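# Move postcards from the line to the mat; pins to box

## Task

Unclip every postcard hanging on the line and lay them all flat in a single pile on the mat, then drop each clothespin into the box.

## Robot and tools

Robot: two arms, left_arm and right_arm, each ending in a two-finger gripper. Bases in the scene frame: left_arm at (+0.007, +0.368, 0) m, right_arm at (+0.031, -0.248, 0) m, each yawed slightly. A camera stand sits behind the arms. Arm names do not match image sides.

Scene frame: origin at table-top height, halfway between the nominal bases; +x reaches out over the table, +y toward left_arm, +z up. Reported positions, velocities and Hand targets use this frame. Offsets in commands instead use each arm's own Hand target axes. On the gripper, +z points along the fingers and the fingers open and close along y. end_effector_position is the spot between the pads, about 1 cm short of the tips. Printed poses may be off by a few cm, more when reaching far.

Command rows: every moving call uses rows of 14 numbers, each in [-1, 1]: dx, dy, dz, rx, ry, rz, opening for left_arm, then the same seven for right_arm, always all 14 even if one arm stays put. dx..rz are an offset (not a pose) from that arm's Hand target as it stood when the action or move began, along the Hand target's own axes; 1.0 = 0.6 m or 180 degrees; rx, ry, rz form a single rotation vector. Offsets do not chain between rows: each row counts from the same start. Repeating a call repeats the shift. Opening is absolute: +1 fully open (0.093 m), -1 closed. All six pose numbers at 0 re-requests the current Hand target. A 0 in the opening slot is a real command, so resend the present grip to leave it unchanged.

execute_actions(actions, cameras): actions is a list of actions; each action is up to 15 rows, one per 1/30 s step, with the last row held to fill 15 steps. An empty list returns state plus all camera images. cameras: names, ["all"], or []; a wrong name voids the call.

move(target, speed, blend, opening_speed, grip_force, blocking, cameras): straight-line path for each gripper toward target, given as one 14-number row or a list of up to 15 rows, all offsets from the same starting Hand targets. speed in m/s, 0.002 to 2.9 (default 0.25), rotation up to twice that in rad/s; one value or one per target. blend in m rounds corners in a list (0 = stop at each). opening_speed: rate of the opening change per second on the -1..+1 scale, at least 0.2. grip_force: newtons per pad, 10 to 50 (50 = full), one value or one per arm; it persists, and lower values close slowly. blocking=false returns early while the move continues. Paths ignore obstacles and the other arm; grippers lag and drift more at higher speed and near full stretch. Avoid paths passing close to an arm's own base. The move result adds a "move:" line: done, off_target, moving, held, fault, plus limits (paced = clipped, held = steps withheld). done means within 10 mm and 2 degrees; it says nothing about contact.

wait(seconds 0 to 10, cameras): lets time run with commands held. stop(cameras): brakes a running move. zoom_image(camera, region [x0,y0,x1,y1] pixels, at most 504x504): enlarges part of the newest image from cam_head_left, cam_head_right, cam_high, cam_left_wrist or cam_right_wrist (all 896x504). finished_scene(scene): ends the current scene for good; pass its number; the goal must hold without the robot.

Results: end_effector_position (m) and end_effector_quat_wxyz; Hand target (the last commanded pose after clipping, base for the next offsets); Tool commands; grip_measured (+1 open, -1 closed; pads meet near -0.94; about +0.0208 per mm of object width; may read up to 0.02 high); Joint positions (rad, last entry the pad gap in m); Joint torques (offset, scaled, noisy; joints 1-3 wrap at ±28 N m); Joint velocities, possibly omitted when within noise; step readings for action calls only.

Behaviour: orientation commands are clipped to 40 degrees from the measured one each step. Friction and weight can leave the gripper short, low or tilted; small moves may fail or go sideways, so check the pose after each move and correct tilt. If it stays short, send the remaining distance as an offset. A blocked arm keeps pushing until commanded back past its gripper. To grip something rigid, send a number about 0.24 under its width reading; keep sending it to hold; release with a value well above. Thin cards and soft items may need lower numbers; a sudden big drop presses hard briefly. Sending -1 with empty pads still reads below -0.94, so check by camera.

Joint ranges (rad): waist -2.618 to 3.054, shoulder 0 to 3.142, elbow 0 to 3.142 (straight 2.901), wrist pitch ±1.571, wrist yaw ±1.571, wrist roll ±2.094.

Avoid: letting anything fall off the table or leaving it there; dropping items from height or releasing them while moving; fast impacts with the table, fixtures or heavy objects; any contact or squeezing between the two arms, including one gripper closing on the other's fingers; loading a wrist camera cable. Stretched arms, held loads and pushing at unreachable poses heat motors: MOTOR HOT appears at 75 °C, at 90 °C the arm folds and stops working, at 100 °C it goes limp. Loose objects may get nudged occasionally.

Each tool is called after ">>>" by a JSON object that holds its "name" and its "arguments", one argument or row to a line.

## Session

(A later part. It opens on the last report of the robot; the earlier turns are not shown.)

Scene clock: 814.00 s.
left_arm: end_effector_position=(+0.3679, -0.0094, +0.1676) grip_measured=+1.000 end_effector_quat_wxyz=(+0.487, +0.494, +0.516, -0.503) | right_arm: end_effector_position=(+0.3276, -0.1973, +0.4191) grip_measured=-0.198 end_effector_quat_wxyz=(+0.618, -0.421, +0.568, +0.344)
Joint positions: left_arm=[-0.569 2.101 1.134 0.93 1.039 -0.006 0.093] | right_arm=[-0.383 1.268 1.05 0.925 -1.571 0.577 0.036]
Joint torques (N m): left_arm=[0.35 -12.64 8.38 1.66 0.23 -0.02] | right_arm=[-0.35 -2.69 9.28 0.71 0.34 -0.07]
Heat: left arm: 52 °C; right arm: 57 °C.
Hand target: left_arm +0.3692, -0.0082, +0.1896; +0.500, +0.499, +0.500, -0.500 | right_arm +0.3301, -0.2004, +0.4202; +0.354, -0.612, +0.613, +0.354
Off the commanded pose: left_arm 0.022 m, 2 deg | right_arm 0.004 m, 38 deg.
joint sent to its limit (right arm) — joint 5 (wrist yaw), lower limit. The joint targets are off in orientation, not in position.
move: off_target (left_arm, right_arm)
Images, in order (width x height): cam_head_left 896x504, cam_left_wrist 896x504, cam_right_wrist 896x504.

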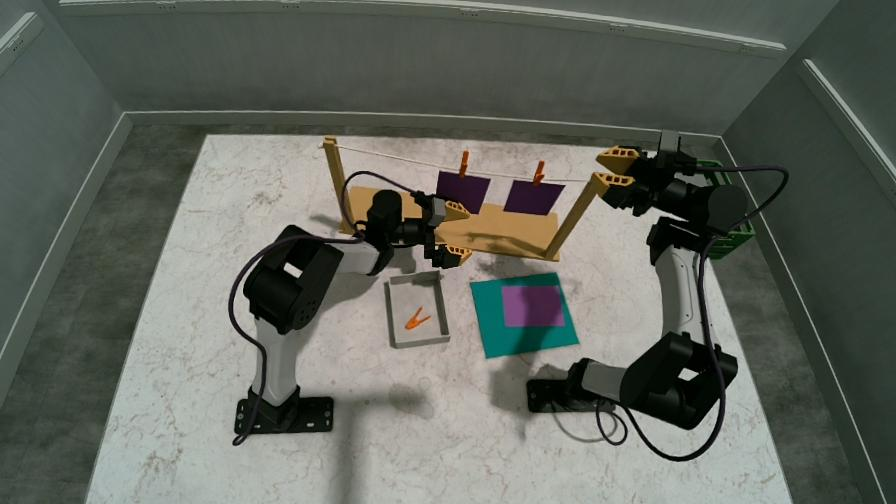

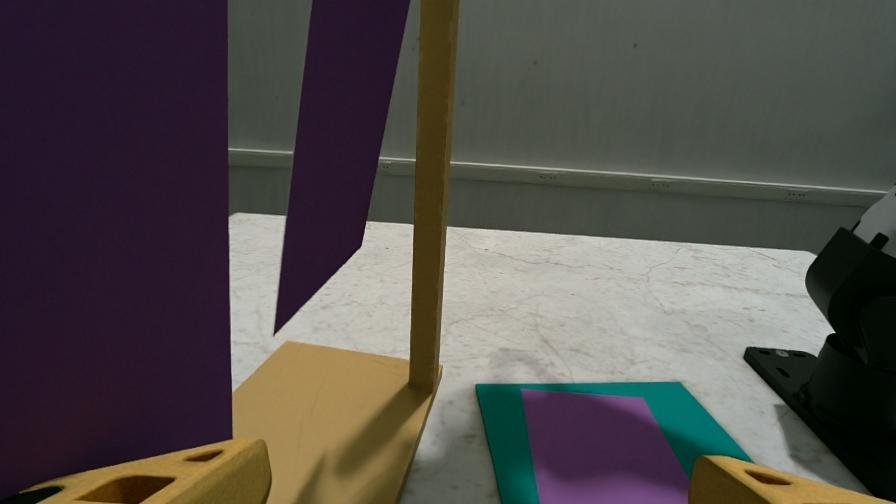

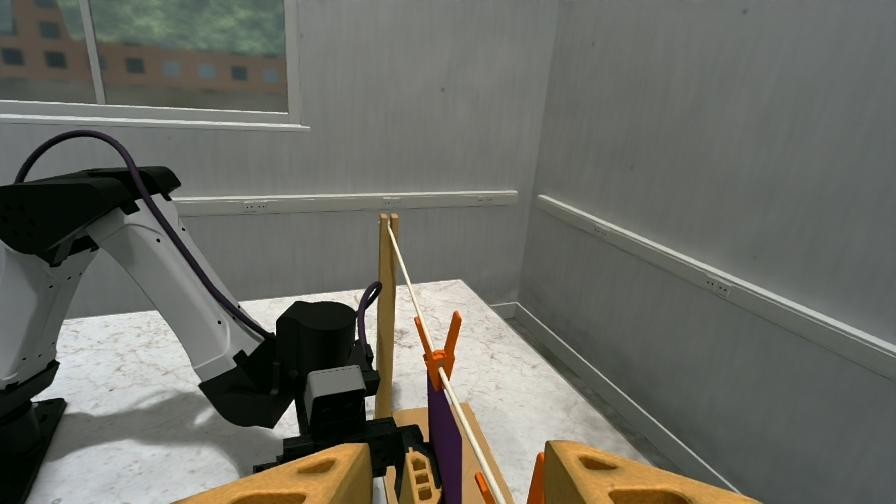

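>>> {"name": "move", "arguments": {
  "target": [
    [0.153,0.0,0,0,0,0,1,0,0,0,0,0,0,-0.2],
    [0.155,0.068,0,-0.0556,0,0,1,0,0,0,0,0,0,-0.2]
  ],
  "speed": 0.08,
  "cameras": ["cam_head_left","cam_left_wrist","cam_right_wrist"]
}}

>>> {"name": "zoom_image", "arguments": {
  "camera": "cam_head_left",
  "region": [300, 120, 540, 290]
}}

>>> {"name": "zoom_image", "arguments": {
  "camera": "cam_right_wrist",
  "region": [280, 180, 620, 504]
}}

Scene clock: 831.33 s.
left_arm: end_effector_position=(+0.4017, -0.0085, +0.1007) grip_measured=+1.000 end_effector_quat_wxyz=(+0.536, +0.459, +0.538, -0.462) | right_arm: end_effector_position=(+0.3276, -0.1973, +0.4191) grip_measured=-0.198 end_effector_quat_wxyz=(+0.618, -0.421, +0.568, +0.344)
Joint positions: left_arm=[-0.56 2.333 1.149 1.185 0.901 -0.006 0.093] | right_arm=[-0.383 1.268 1.05 0.925 -1.571 0.577 0.036]
Joint torques (N m): left_arm=[0.35 -8.76 7.45 1.86 -0.1 -0.02] | right_arm=[-0.35 -2.67 9.29 0.71 0.34 -0.06]
Heat: left arm: 53 °C; right arm: 57 °C.
Hand target: left_arm +0.4100, -0.0082, +0.0964; +0.542, +0.454, +0.542, -0.455 | right_arm +0.3301, -0.2004, +0.4202; +0.354, -0.612, +0.613, +0.354
Off the commanded pose: left_arm 0.009 m, 1 deg | right_arm 0.004 m, 38 deg.
joint sent to its limit (right arm) — joint 5 (wrist yaw), lower limit. The joint targets are off in orientation, not in position.
move: off_target (right_arm)
Images, in order (width x height): cam_head_left 896x504, cam_left_wrist 896x504, cam_right_wrist 896x504.

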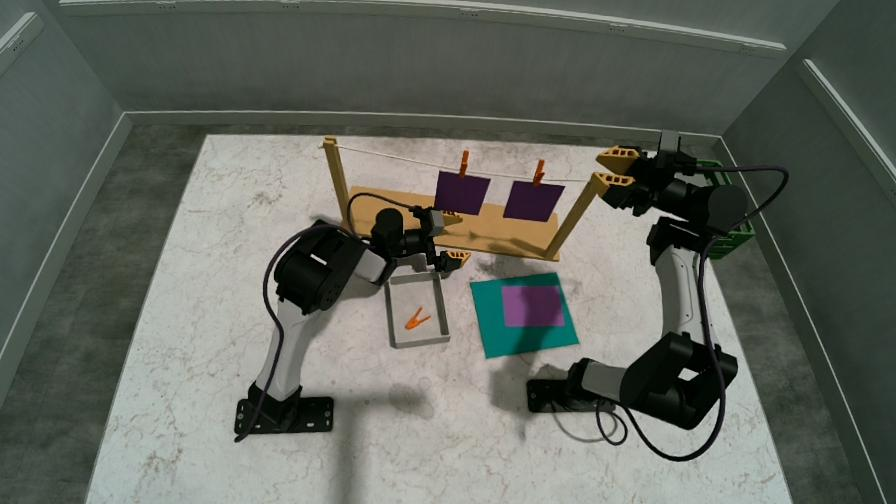

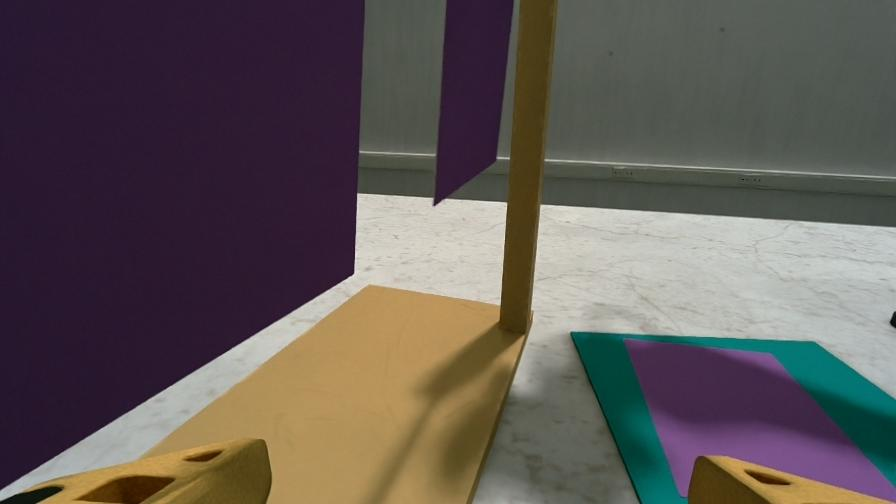

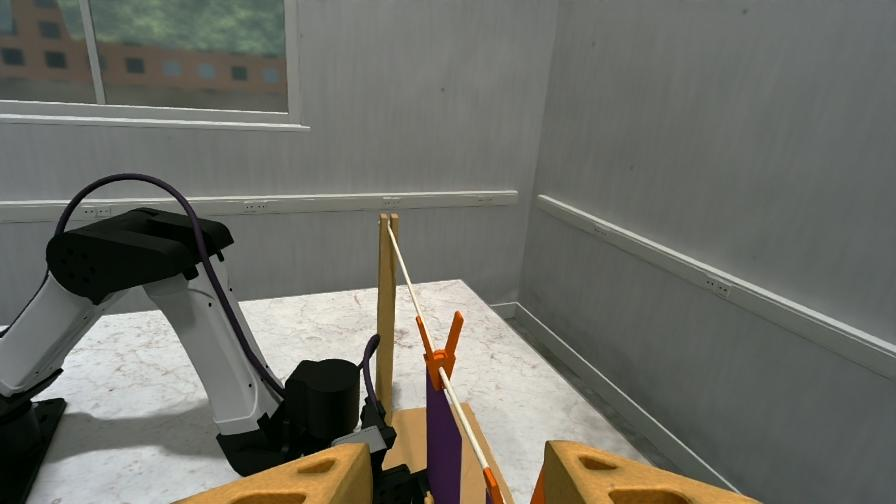

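Scaled by 2.100 from the camera's 896x504 image, which has a finer 1280x720 frame.

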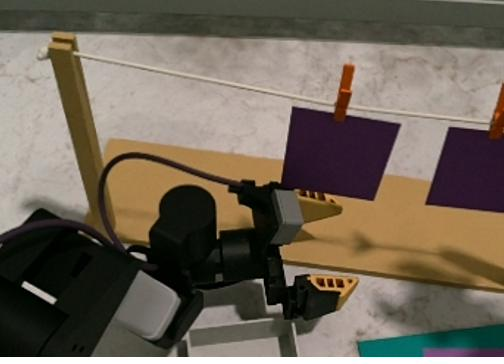

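Scaled by 1.482 from the camera's 896x504 image, which has a finer 1280x720 frame.

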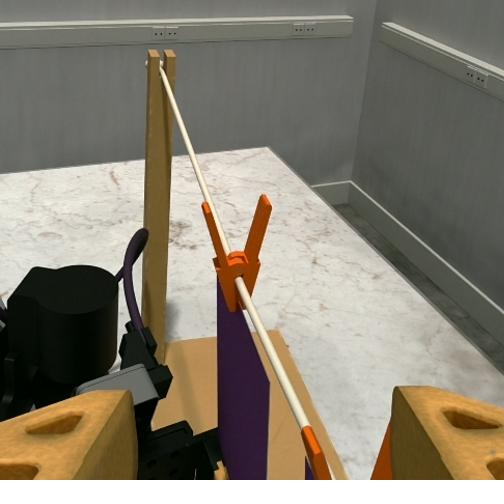

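>>> {"name": "move", "arguments": {
  "target": [
    [0,0.0164,0.003,0,0,0,1,0,0,0,0,0,0,-0.2],
    [-0.142,0.0164,0.003,0,0,0,1,0,0,0,0,0,0,-0.2]
  ],
  "speed": 0.06,
  "cameras": ["cam_head_left","cam_left_wrist","cam_right_wrist"]
}}

>>> {"name": "zoom_image", "arguments": {
  "camera": "cam_head_left",
  "region": [300, 120, 540, 290]
}}

>>> {"name": "zoom_image", "arguments": {
  "camera": "cam_right_wrist",
  "region": [280, 180, 620, 504]
}}

Scene clock: 847.23 s.
left_arm: end_effector_position=(+0.4158, -0.0095, +0.1577) grip_measured=+1.000 end_effector_quat_wxyz=(+0.524, +0.453, +0.554, -0.461) | right_arm: end_effector_position=(+0.3276, -0.1973, +0.4191) grip_measured=-0.198 end_effector_quat_wxyz=(+0.618, -0.421, +0.568, +0.344)
Joint positions: left_arm=[-0.549 2.18 1.226 0.915 0.9 -0.006 0.093] | right_arm=[-0.383 1.268 1.05 0.925 -1.571 0.577 0.036]
Joint torques (N m): left_arm=[0.32 -13.48 8.46 1.71 0.06 -0.03] | right_arm=[-0.4 -2.7 9.31 0.72 0.34 -0.07]
Heat: left arm: 53 °C; right arm: 58 °C.
Hand target: left_arm +0.4201, -0.0081, +0.1817; +0.542, +0.454, +0.542, -0.454 | right_arm +0.3301, -0.2004, +0.4202; +0.354, -0.612, +0.613, +0.354
Off the commanded pose: left_arm 0.024 m, 3 deg | right_arm 0.004 m, 38 deg.
joint sent to its limit (right arm) — joint 5 (wrist yaw), lower limit. The joint targets are off in orientation, not in position.
move: off_target (left_arm, right_arm)
Images, in order (width x height): cam_head_left 896x504, cam_left_wrist 896x504, cam_right_wrist 896x504.

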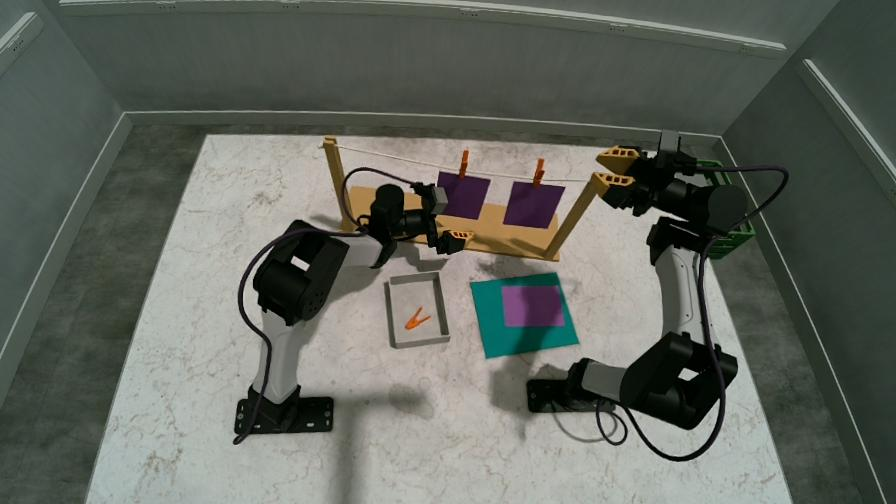

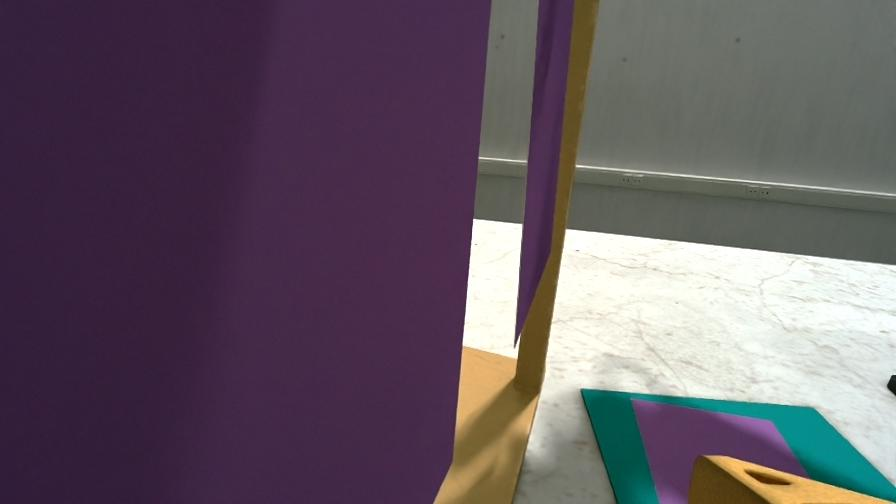

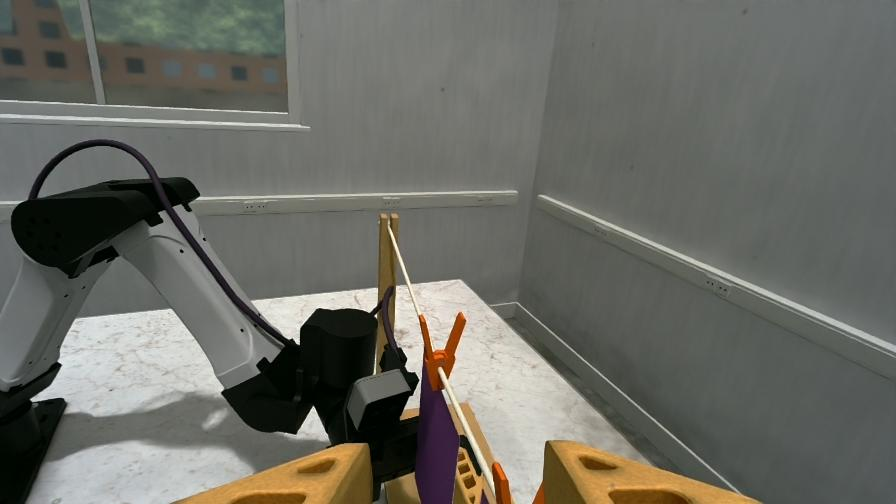

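Scaled by 2.100 from the camera's 896x504 image, which has a finer 1280x720 frame.

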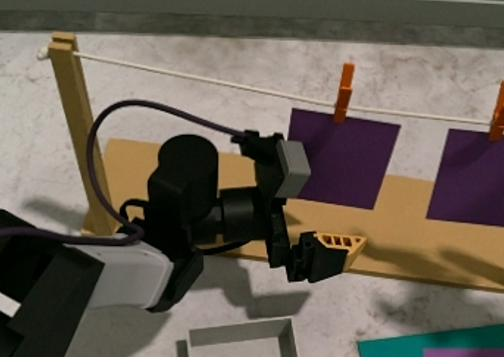

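Scaled by 1.482 from the camera's 896x504 image, which has a finer 1280x720 frame.

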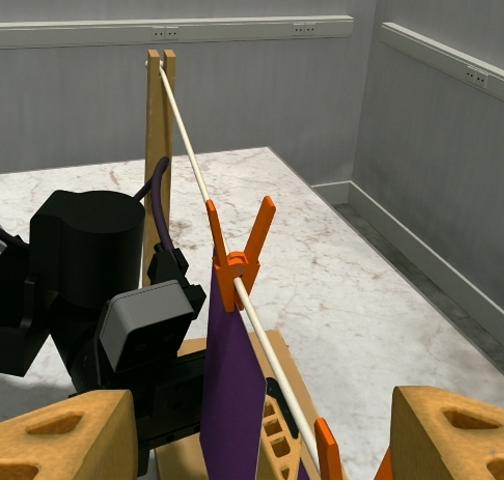

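>>> {"name": "move", "arguments": {
  "target": [
    [0,-0.0328,-0.0058,0.0333,0,0,0.4,0,0,0,0,0,0,-0.2],
    [0,-0.0328,-0.0058,0.0333,0,0,-0.6,0,0,0,0,0,0,-0.2]
  ],
  "speed": 0.06,
  "opening_speed": 0.5,
  "cameras": ["cam_head_left","cam_left_wrist","cam_right_wrist"]
}}

>>> {"name": "zoom_image", "arguments": {
  "camera": "cam_right_wrist",
  "region": [280, 180, 620, 504]
}}

Scene clock: 854.60 s.
left_arm: end_effector_position=(+0.4008, -0.0113, +0.1581) grip_measured=-0.598 end_effector_quat_wxyz=(+0.503, +0.476, +0.534, -0.486) | right_arm: end_effector_position=(+0.3276, -0.1973, +0.4191) grip_measured=-0.198 end_effector_quat_wxyz=(+0.618, -0.421, +0.568, +0.344)
Joint positions: left_arm=[-0.549 2.18 1.226 0.915 0.989 -0.006 0.017] | right_arm=[-0.383 1.268 1.05 0.925 -1.571 0.577 0.036]
Joint torques (N m): left_arm=[0.43 -14.08 7.24 1.74 0.23 -0.02] | right_arm=[-0.39 -2.65 9.28 0.72 0.34 -0.06]
Heat: left arm: 55 °C; right arm: 58 °C.
Hand target: left_arm +0.4001, -0.0081, +0.1818; +0.518, +0.481, +0.517, -0.482 | right_arm +0.3301, -0.2004, +0.4202; +0.354, -0.612, +0.613, +0.354
Off the commanded pose: left_arm 0.024 m, 3 deg | right_arm 0.004 m, 38 deg.
joint sent to its limit (right arm) — joint 5 (wrist yaw), lower limit. The joint targets are off in orientation, not in position.
move: off_target (left_arm, right_arm); target 2's new opening was sent with left_arm's hand 0.024 m and 3 deg from that target
Images, in order (width x height): cam_head_left 896x504, cam_left_wrist 896x504, cam_right_wrist 896x504.

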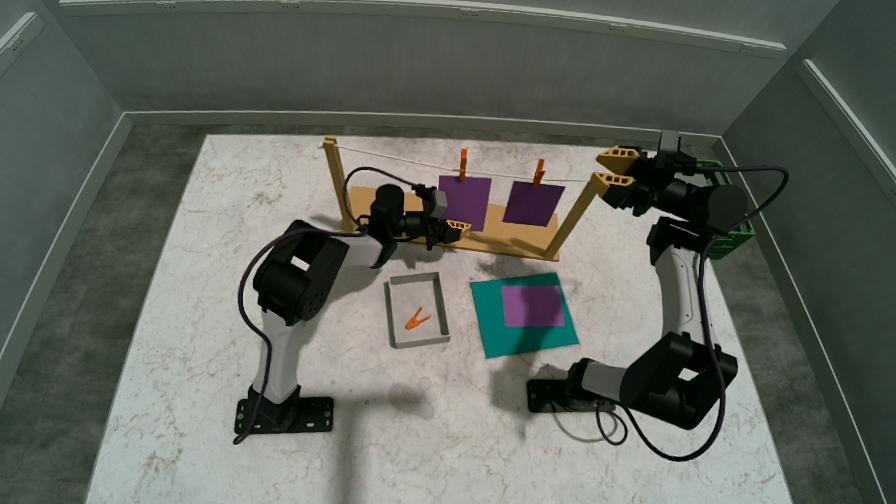

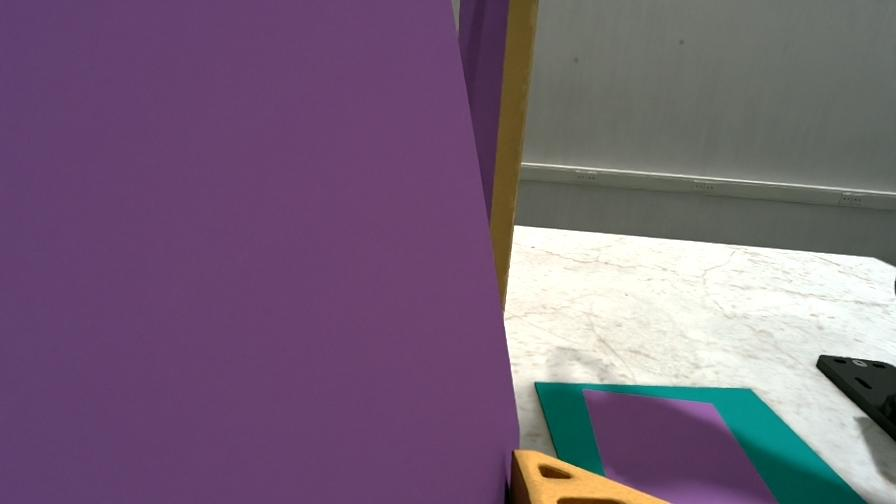

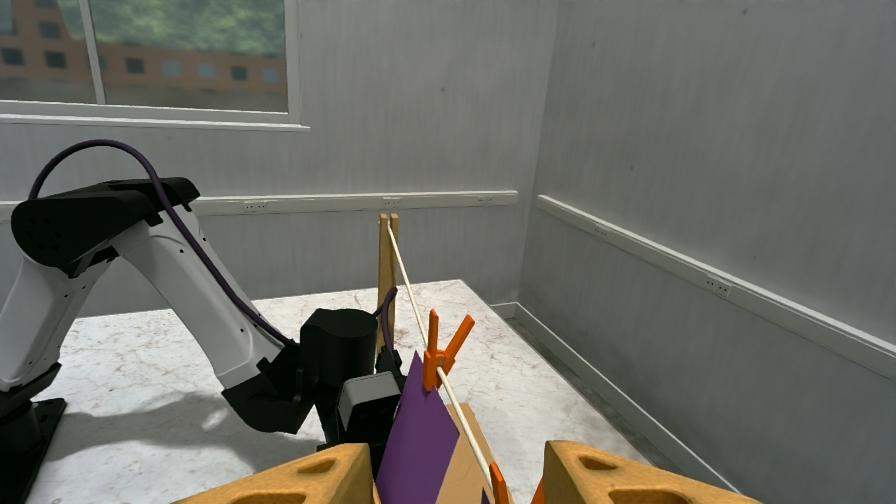

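Scaled by 1.482 from the camera's 896x504 image, which has a finer 1280x720 frame.

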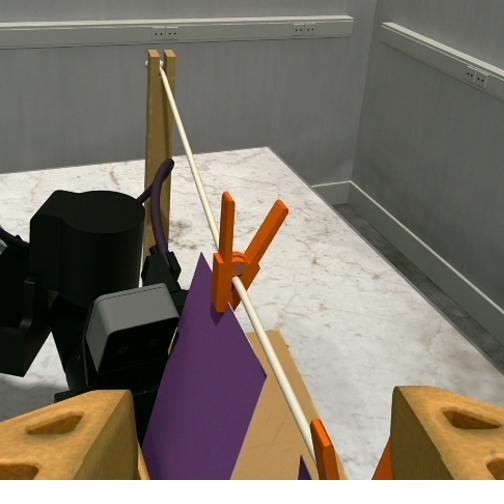

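>>> {"name": "move", "arguments": {
  "target": [
    [0,0.026,0.004,-0.0333,0,0,-0.6,0,0,0,0,0,0,-0.2],
    [0,0.026,0.004,-0.0333,0,0,-1,0,0,0,0,0,0,-0.2]
  ],
  "speed": 0.06,
  "opening_speed": 0.3,
  "cameras": ["cam_head_left","cam_left_wrist","cam_right_wrist"]
}}

>>> {"name": "zoom_image", "arguments": {
  "camera": "cam_right_wrist",
  "region": [280, 180, 620, 504]
}}

>>> {"name": "zoom_image", "arguments": {
  "camera": "cam_head_left",
  "region": [300, 120, 540, 290]
}}

Scene clock: 860.50 s.
left_arm: end_effector_position=(+0.4147, -0.0095, +0.1604) grip_measured=-0.971 end_effector_quat_wxyz=(+0.525, +0.454, +0.552, -0.462) | right_arm: end_effector_position=(+0.3276, -0.1973, +0.4191) grip_measured=-0.198 end_effector_quat_wxyz=(+0.618, -0.421, +0.568, +0.344)
Joint positions: left_arm=[-0.549 2.175 1.226 0.915 0.905 -0.006 0] | right_arm=[-0.383 1.268 1.05 0.925 -1.571 0.577 0.036]
Joint torques (N m): left_arm=[-0.31 -13.63 7.21 1.79 -0.08 -0.04] | right_arm=[-0.4 -2.69 9.29 0.71 0.33 -0.07]
Heat: left arm: 56 °C; right arm: 58 °C.
Hand target: left_arm +0.4158, -0.0094, +0.1816; +0.542, +0.454, +0.542, -0.455 | right_arm +0.3301, -0.2004, +0.4202; +0.354, -0.612, +0.613, +0.354
Off the commanded pose: left_arm 0.021 m, 2 deg | right_arm 0.004 m, 38 deg.
joint sent to its limit (right arm) — joint 5 (wrist yaw), lower limit. The joint targets are off in orientation, not in position.
move: off_target (left_arm, right_arm); target 2's new opening was sent with left_arm's hand 0.024 m and 3 deg from that target
Images, in order (width x height): cam_head_left 896x504, cam_left_wrist 896x504, cam_right_wrist 896x504.

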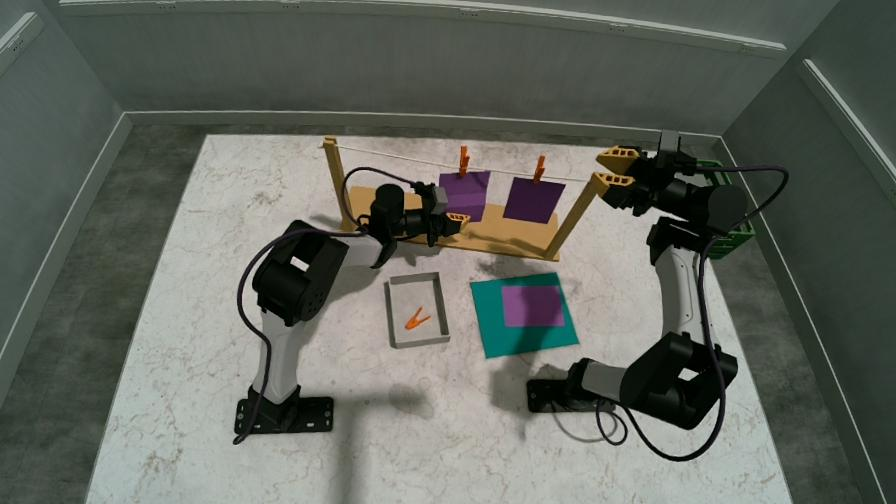

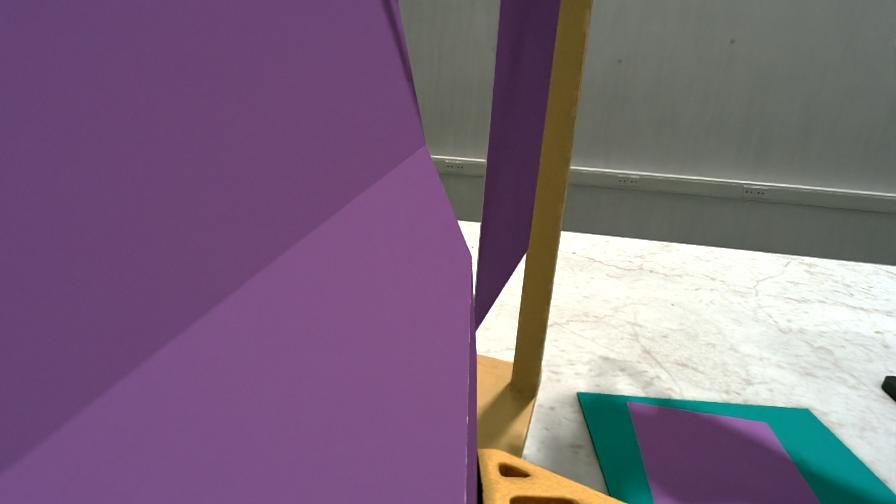

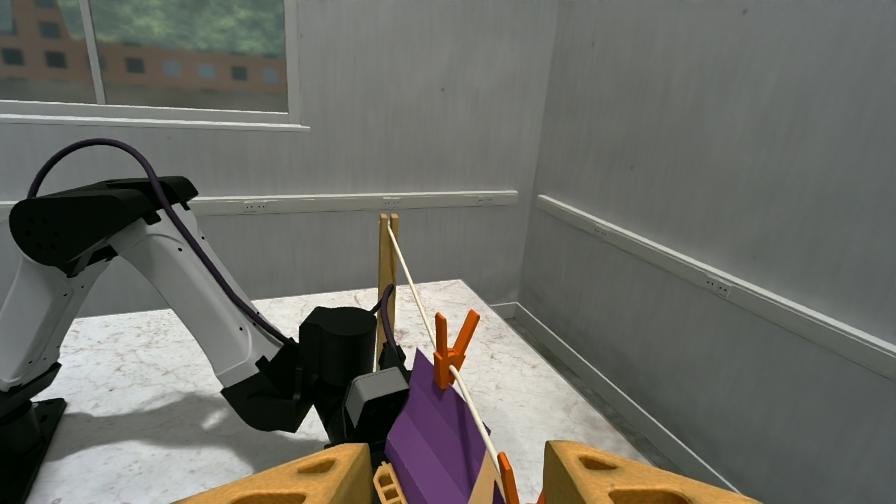

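Scaled by 1.482 from the camera's 896x504 image, which has a finer 1280x720 frame.

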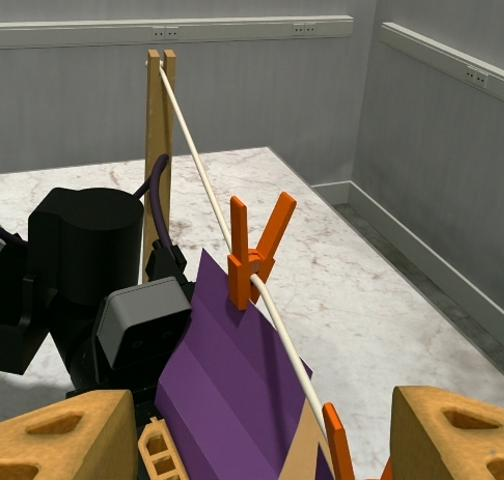

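Scaled by 2.100 from the camera's 896x504 image, which has a finer 1280x720 frame.

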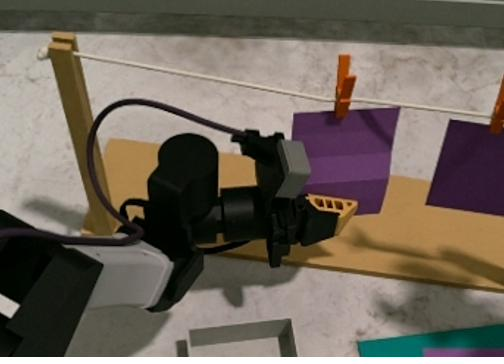

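>>> {"name": "move", "arguments": {
  "target": [0,0,0,0,0,-0.12,-1,0,0,0,0,0,0,-0.2],
  "speed": 0.06,
  "cameras": ["cam_head_left","cam_left_wrist","cam_right_wrist"]
}}

>>> {"name": "zoom_image", "arguments": {
  "camera": "cam_right_wrist",
  "region": [280, 180, 620, 504]
}}

>>> {"name": "zoom_image", "arguments": {
  "camera": "cam_head_left",
  "region": [300, 120, 540, 290]
}}

Scene clock: 869.17 s.
left_arm: end_effector_position=(+0.4113, -0.0123, +0.1678) grip_measured=-0.971 end_effector_quat_wxyz=(+0.442, +0.358, +0.614, -0.547) | right_arm: end_effector_position=(+0.3276, -0.1973, +0.4191) grip_measured=-0.198 end_effector_quat_wxyz=(+0.618, -0.421, +0.568, +0.344)
Joint positions: left_arm=[-0.557 2.163 1.226 0.922 0.905 -0.352 0] | right_arm=[-0.383 1.268 1.05 0.925 -1.571 0.577 0.036]
Joint torques (N m): left_arm=[0.35 -12.63 7.36 1.72 -0.09 -0.32] | right_arm=[-0.39 -2.7 9.31 0.71 0.33 -0.06]
Heat: left arm: 58 °C; right arm: 58 °C.
Hand target: left_arm +0.4158, -0.0094, +0.1816; +0.447, +0.344, +0.617, -0.548 | right_arm +0.3301, -0.2004, +0.4202; +0.354, -0.612, +0.613, +0.354
Off the commanded pose: left_arm 0.015 m, 2 deg | right_arm 0.004 m, 38 deg.
joint sent to its limit (right arm) — joint 5 (wrist yaw), lower limit. The joint targets are off in orientation, not in position.
move: off_target (left_arm, right_arm)
Images, in order (width x height): cam_head_left 896x504, cam_left_wrist 896x504, cam_right_wrist 896x504.

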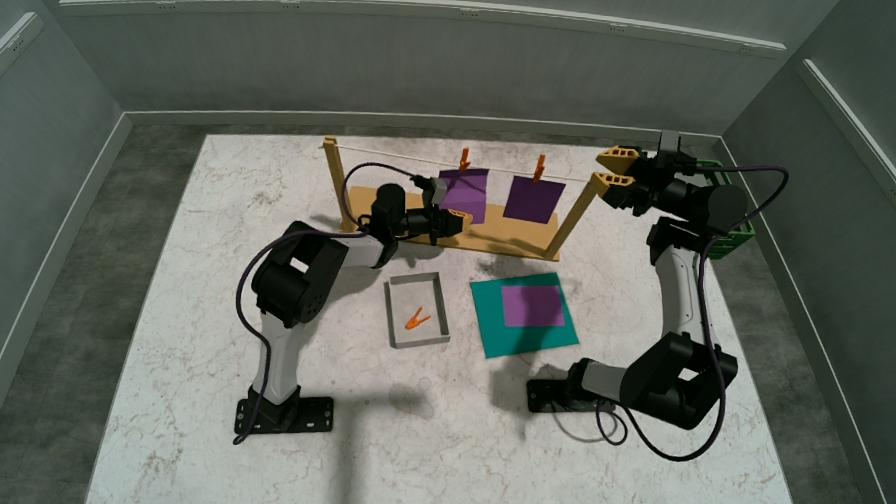

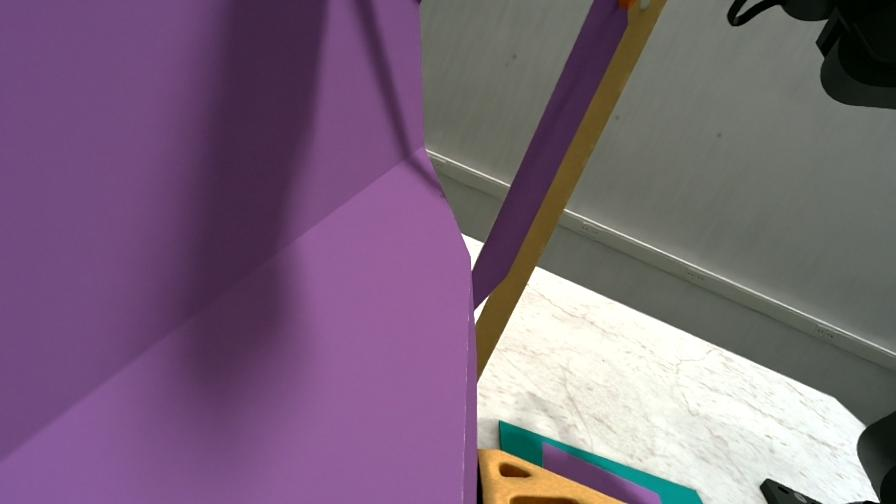

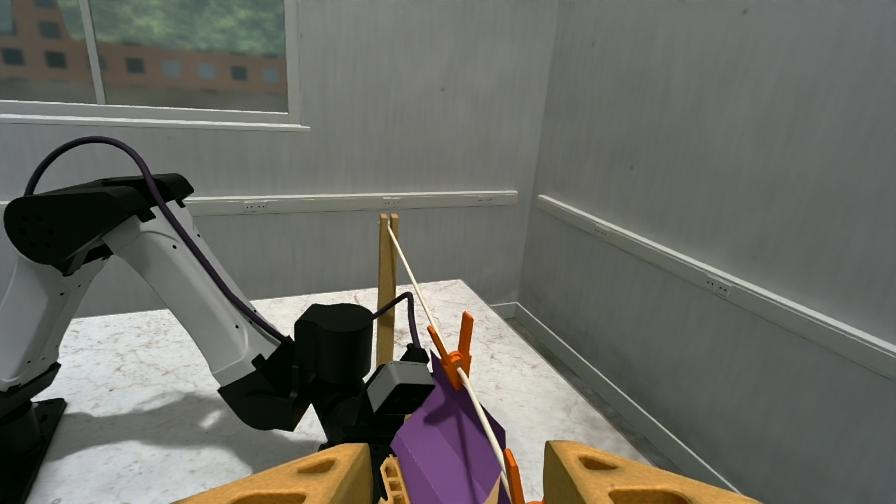

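Scaled by 1.482 from the camera's 896x504 image, which has a finer 1280x720 frame.

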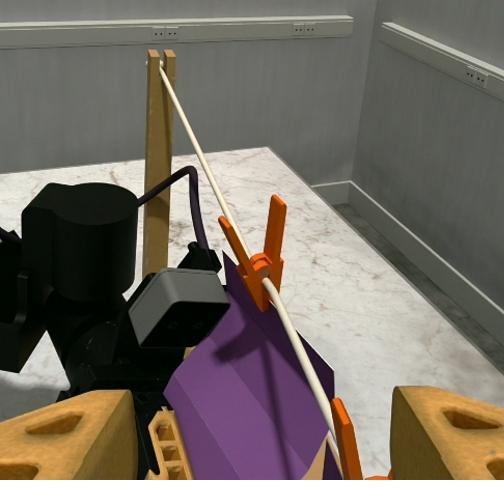

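Scaled by 2.100 from the camera's 896x504 image, which has a finer 1280x720 frame.

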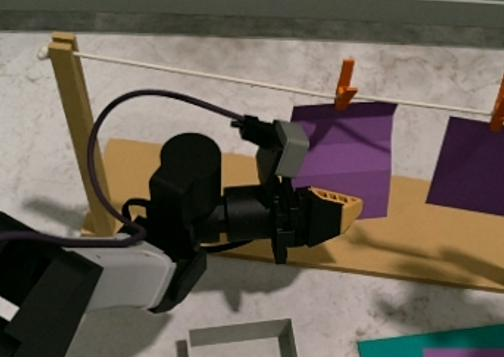

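>>> {"name": "move", "arguments": {
  "target": [0.0085,-0.0213,-0.004,0,0,0.055,-1,0,0,0,0,0,0,-0.2],
  "speed": 0.06,
  "cameras": ["cam_head_left","cam_left_wrist","cam_right_wrist"]
}}

>>> {"name": "zoom_image", "arguments": {
  "camera": "cam_right_wrist",
  "region": [280, 180, 620, 504]
}}

>>> {"name": "zoom_image", "arguments": {
  "camera": "cam_head_left",
  "region": [300, 120, 540, 290]
}}

Scene clock: 876.60 s.
left_arm: end_effector_position=(+0.4018, -0.0109, +0.1647) grip_measured=-0.971 end_effector_quat_wxyz=(+0.471, +0.395, +0.595, -0.517) | right_arm: end_effector_position=(+0.3276, -0.1973, +0.4191) grip_measured=-0.198 end_effector_quat_wxyz=(+0.618, -0.421, +0.568, +0.344)
Joint positions: left_arm=[-0.565 2.137 1.18 0.924 0.895 -0.22 0] | right_arm=[-0.383 1.268 1.05 0.925 -1.571 0.577 0.036]
Joint torques (N m): left_arm=[-0.35 -13.18 6.05 1.95 -0.15 0.11] | right_arm=[-0.38 -2.67 9.29 0.71 0.33 -0.07]
Heat: left arm: 59 °C; right arm: 58 °C.
Hand target: left_arm +0.4018, -0.0095, +0.1816; +0.493, +0.396, +0.585, -0.507 | right_arm +0.3301, -0.2004, +0.4202; +0.354, -0.612, +0.613, +0.354
Off the commanded pose: left_arm 0.017 m, 3 deg | right_arm 0.004 m, 38 deg.
joint sent to its limit (right arm) — joint 5 (wrist yaw), lower limit. The joint targets are off in orientation, not in position.
move: off_target (left_arm, right_arm)
Images, in order (width x height): cam_head_left 896x504, cam_left_wrist 896x504, cam_right_wrist 896x504.

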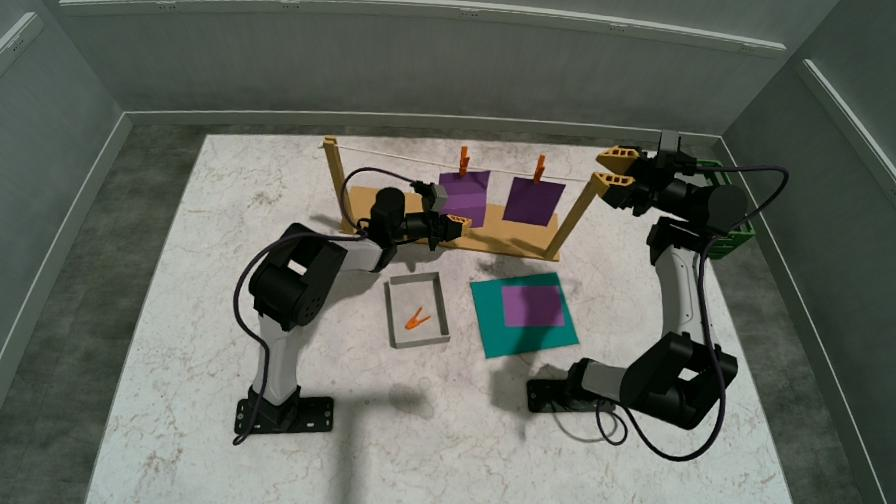

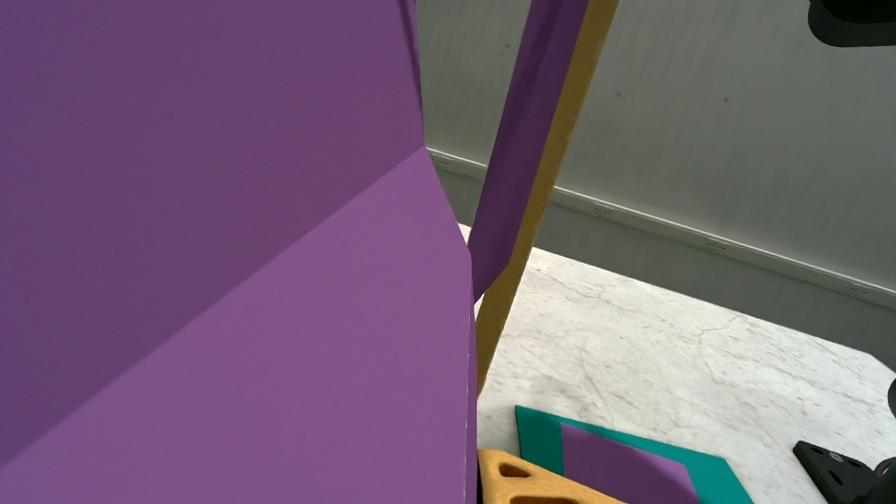

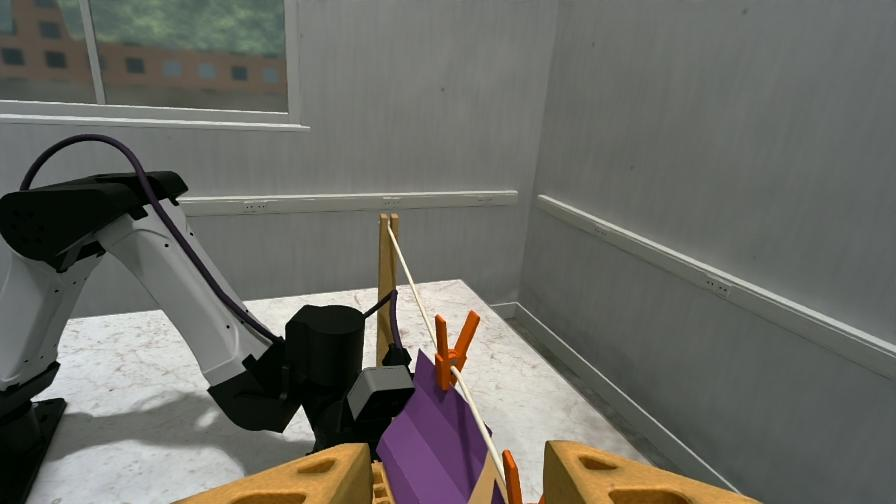

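Scaled by 1.482 from the camera's 896x504 image, which has a finer 1280x720 frame.

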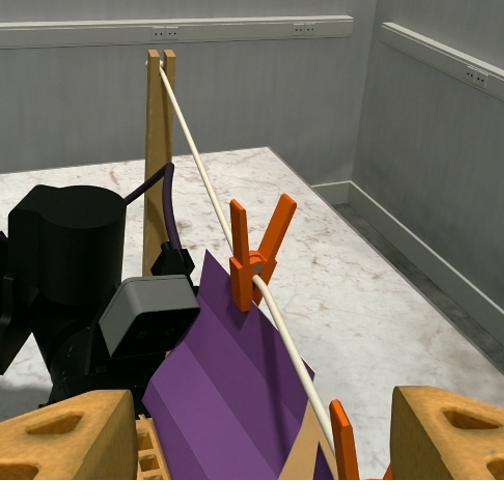

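Scaled by 2.100 from the camera's 896x504 image, which has a finer 1280x720 frame.

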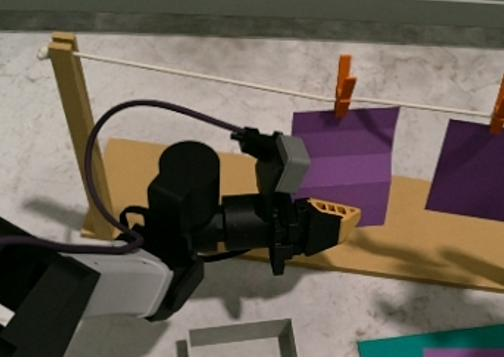

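>>> {"name": "execute_actions", "arguments": {
  "actions": [],
  "cameras": ["cam_head_left","cam_right_wrist","cam_left_wrist"]
}}

Scene clock: 890.47 s.
left_arm: end_effector_position=(+0.4018, -0.0109, +0.1647) grip_measured=-0.971 end_effector_quat_wxyz=(+0.471, +0.395, +0.595, -0.517) | right_arm: end_effector_position=(+0.3276, -0.1973, +0.4191) grip_measured=-0.198 end_effector_quat_wxyz=(+0.618, -0.421, +0.568, +0.344)
Joint positions: left_arm=[-0.565 2.137 1.18 0.924 0.895 -0.22 0] | right_arm=[-0.383 1.268 1.05 0.925 -1.571 0.577 0.036]
Joint velocities: within noise
Joint torques (N m): left_arm=[-0.31 -13.19 6.05 1.95 -0.14 0.09] | right_arm=[-0.38 -2.65 9.28 0.71 0.33 -0.05]
Heat: left arm: 64 °C; right arm: 59 °C.
Hand target: left_arm +0.4018, -0.0095, +0.1816; +0.493, +0.396, +0.585, -0.507 | right_arm +0.3301, -0.2004, +0.4202; +0.354, -0.612, +0.613, +0.354
Tool commands: left_gripper/opening=-1.0 right_gripper/opening=-0.2
Off the commanded pose: left_arm 0.017 m, 3 deg | right_arm 0.004 m, 38 deg.
Images, in order (width x height): cam_head_left 896x504, cam_left_wrist 896x504, cam_right_wrist 896x504.

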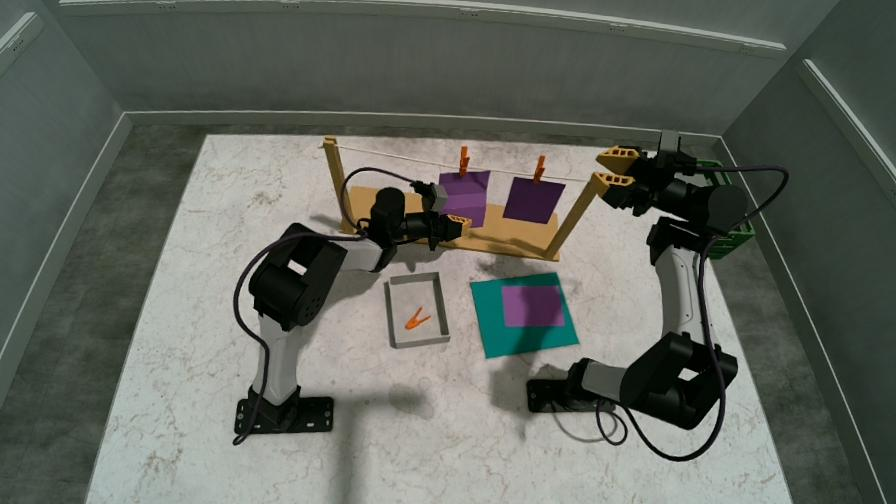

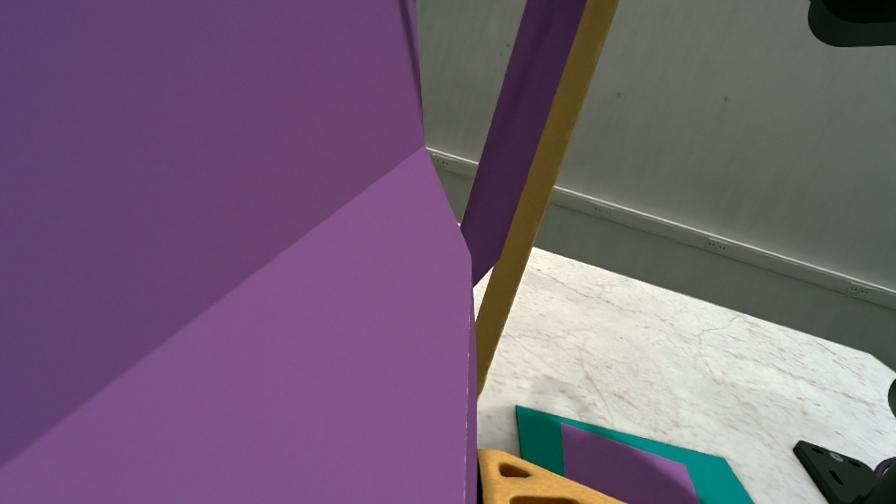

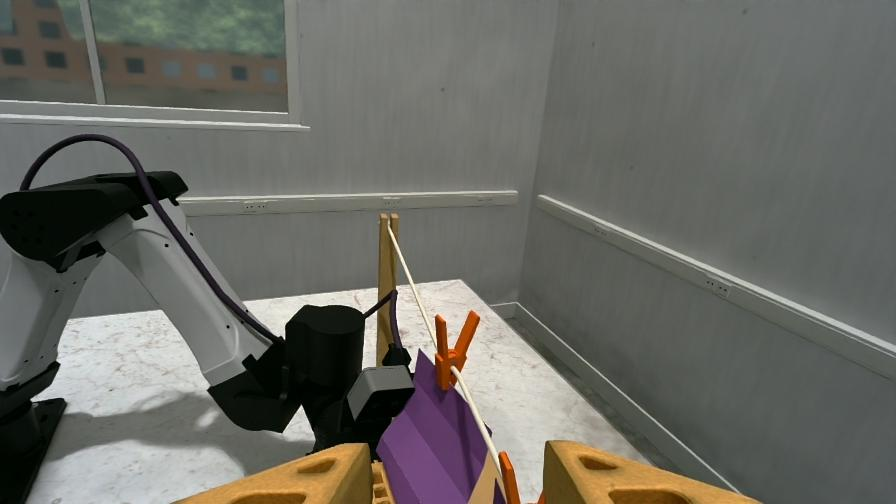

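>>> {"name": "move", "arguments": {
  "target": [0,0,0,0,0,0,-1,-0.197,-0.05,0.175,0,0,0,0.1],
  "speed": 0.15,
  "cameras": ["cam_right_wrist","cam_head_left"]
}}

Scene clock: 907.17 s.
left_arm: end_effector_position=(+0.4018, -0.0109, +0.1647) grip_measured=-0.971 end_effector_quat_wxyz=(+0.471, +0.395, +0.595, -0.517) | right_arm: end_effector_position=(+0.3568, -0.0523, +0.4697) grip_measured=+0.098 end_effector_quat_wxyz=(-0.478, +0.519, -0.480, -0.521)
Joint positions: left_arm=[-0.565 2.137 1.18 0.924 0.895 -0.22 0] | right_arm=[0.123 1.641 1.568 0.83 -1.571 0.761 0.05]
Joint torques (N m): left_arm=[-0.31 -13.18 6.05 1.96 -0.15 0.07] | right_arm=[0.35 -5.59 9.92 0.63 0.37 -0.06]
Heat: left arm: 68 °C; right arm: 60 °C.
Hand target: left_arm +0.4018, -0.0095, +0.1816; +0.493, +0.396, +0.585, -0.507 | right_arm +0.3603, -0.0504, +0.4701; -0.353, +0.612, -0.613, -0.354
Off the commanded pose: left_arm 0.017 m, 3 deg | right_arm 0.004 m, 30 deg.
joint sent to its limit (right arm) — joint 5 (wrist yaw), lower limit. The joint targets are off in orientation, not in position.
move: off_target (left_arm, right_arm)
Images, in order (width x height): cam_head_left 896x504, cam_right_wrist 896x504.

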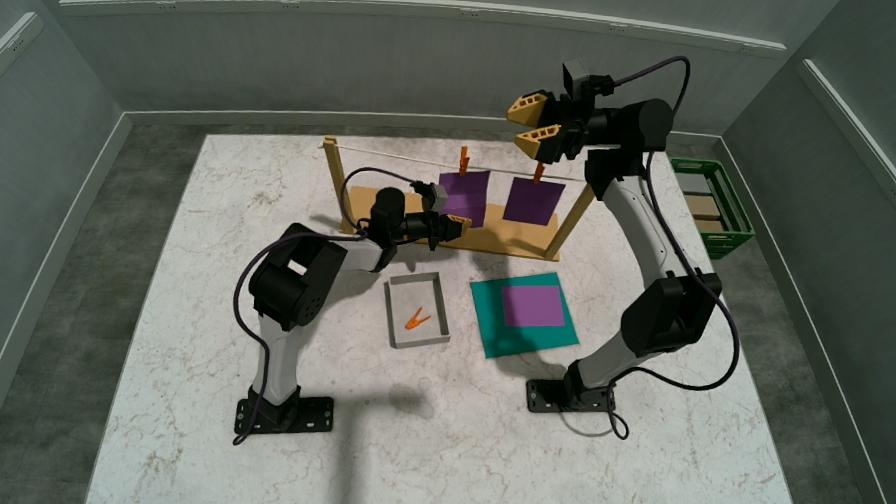

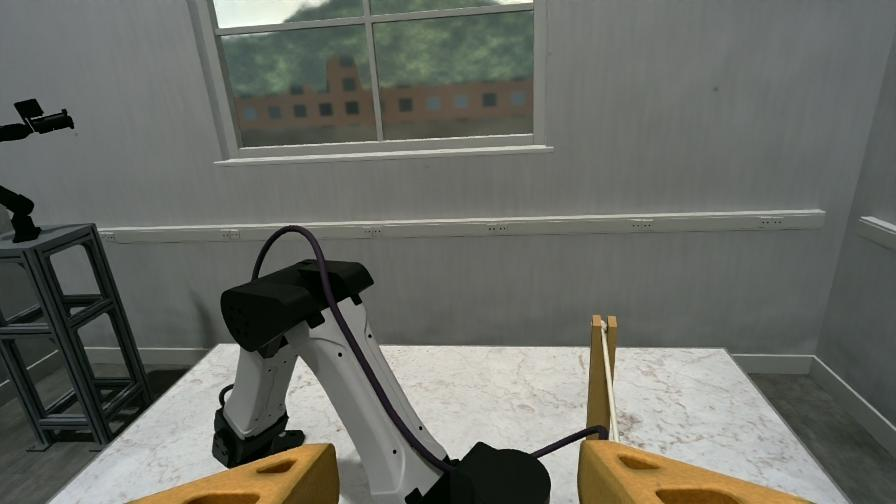

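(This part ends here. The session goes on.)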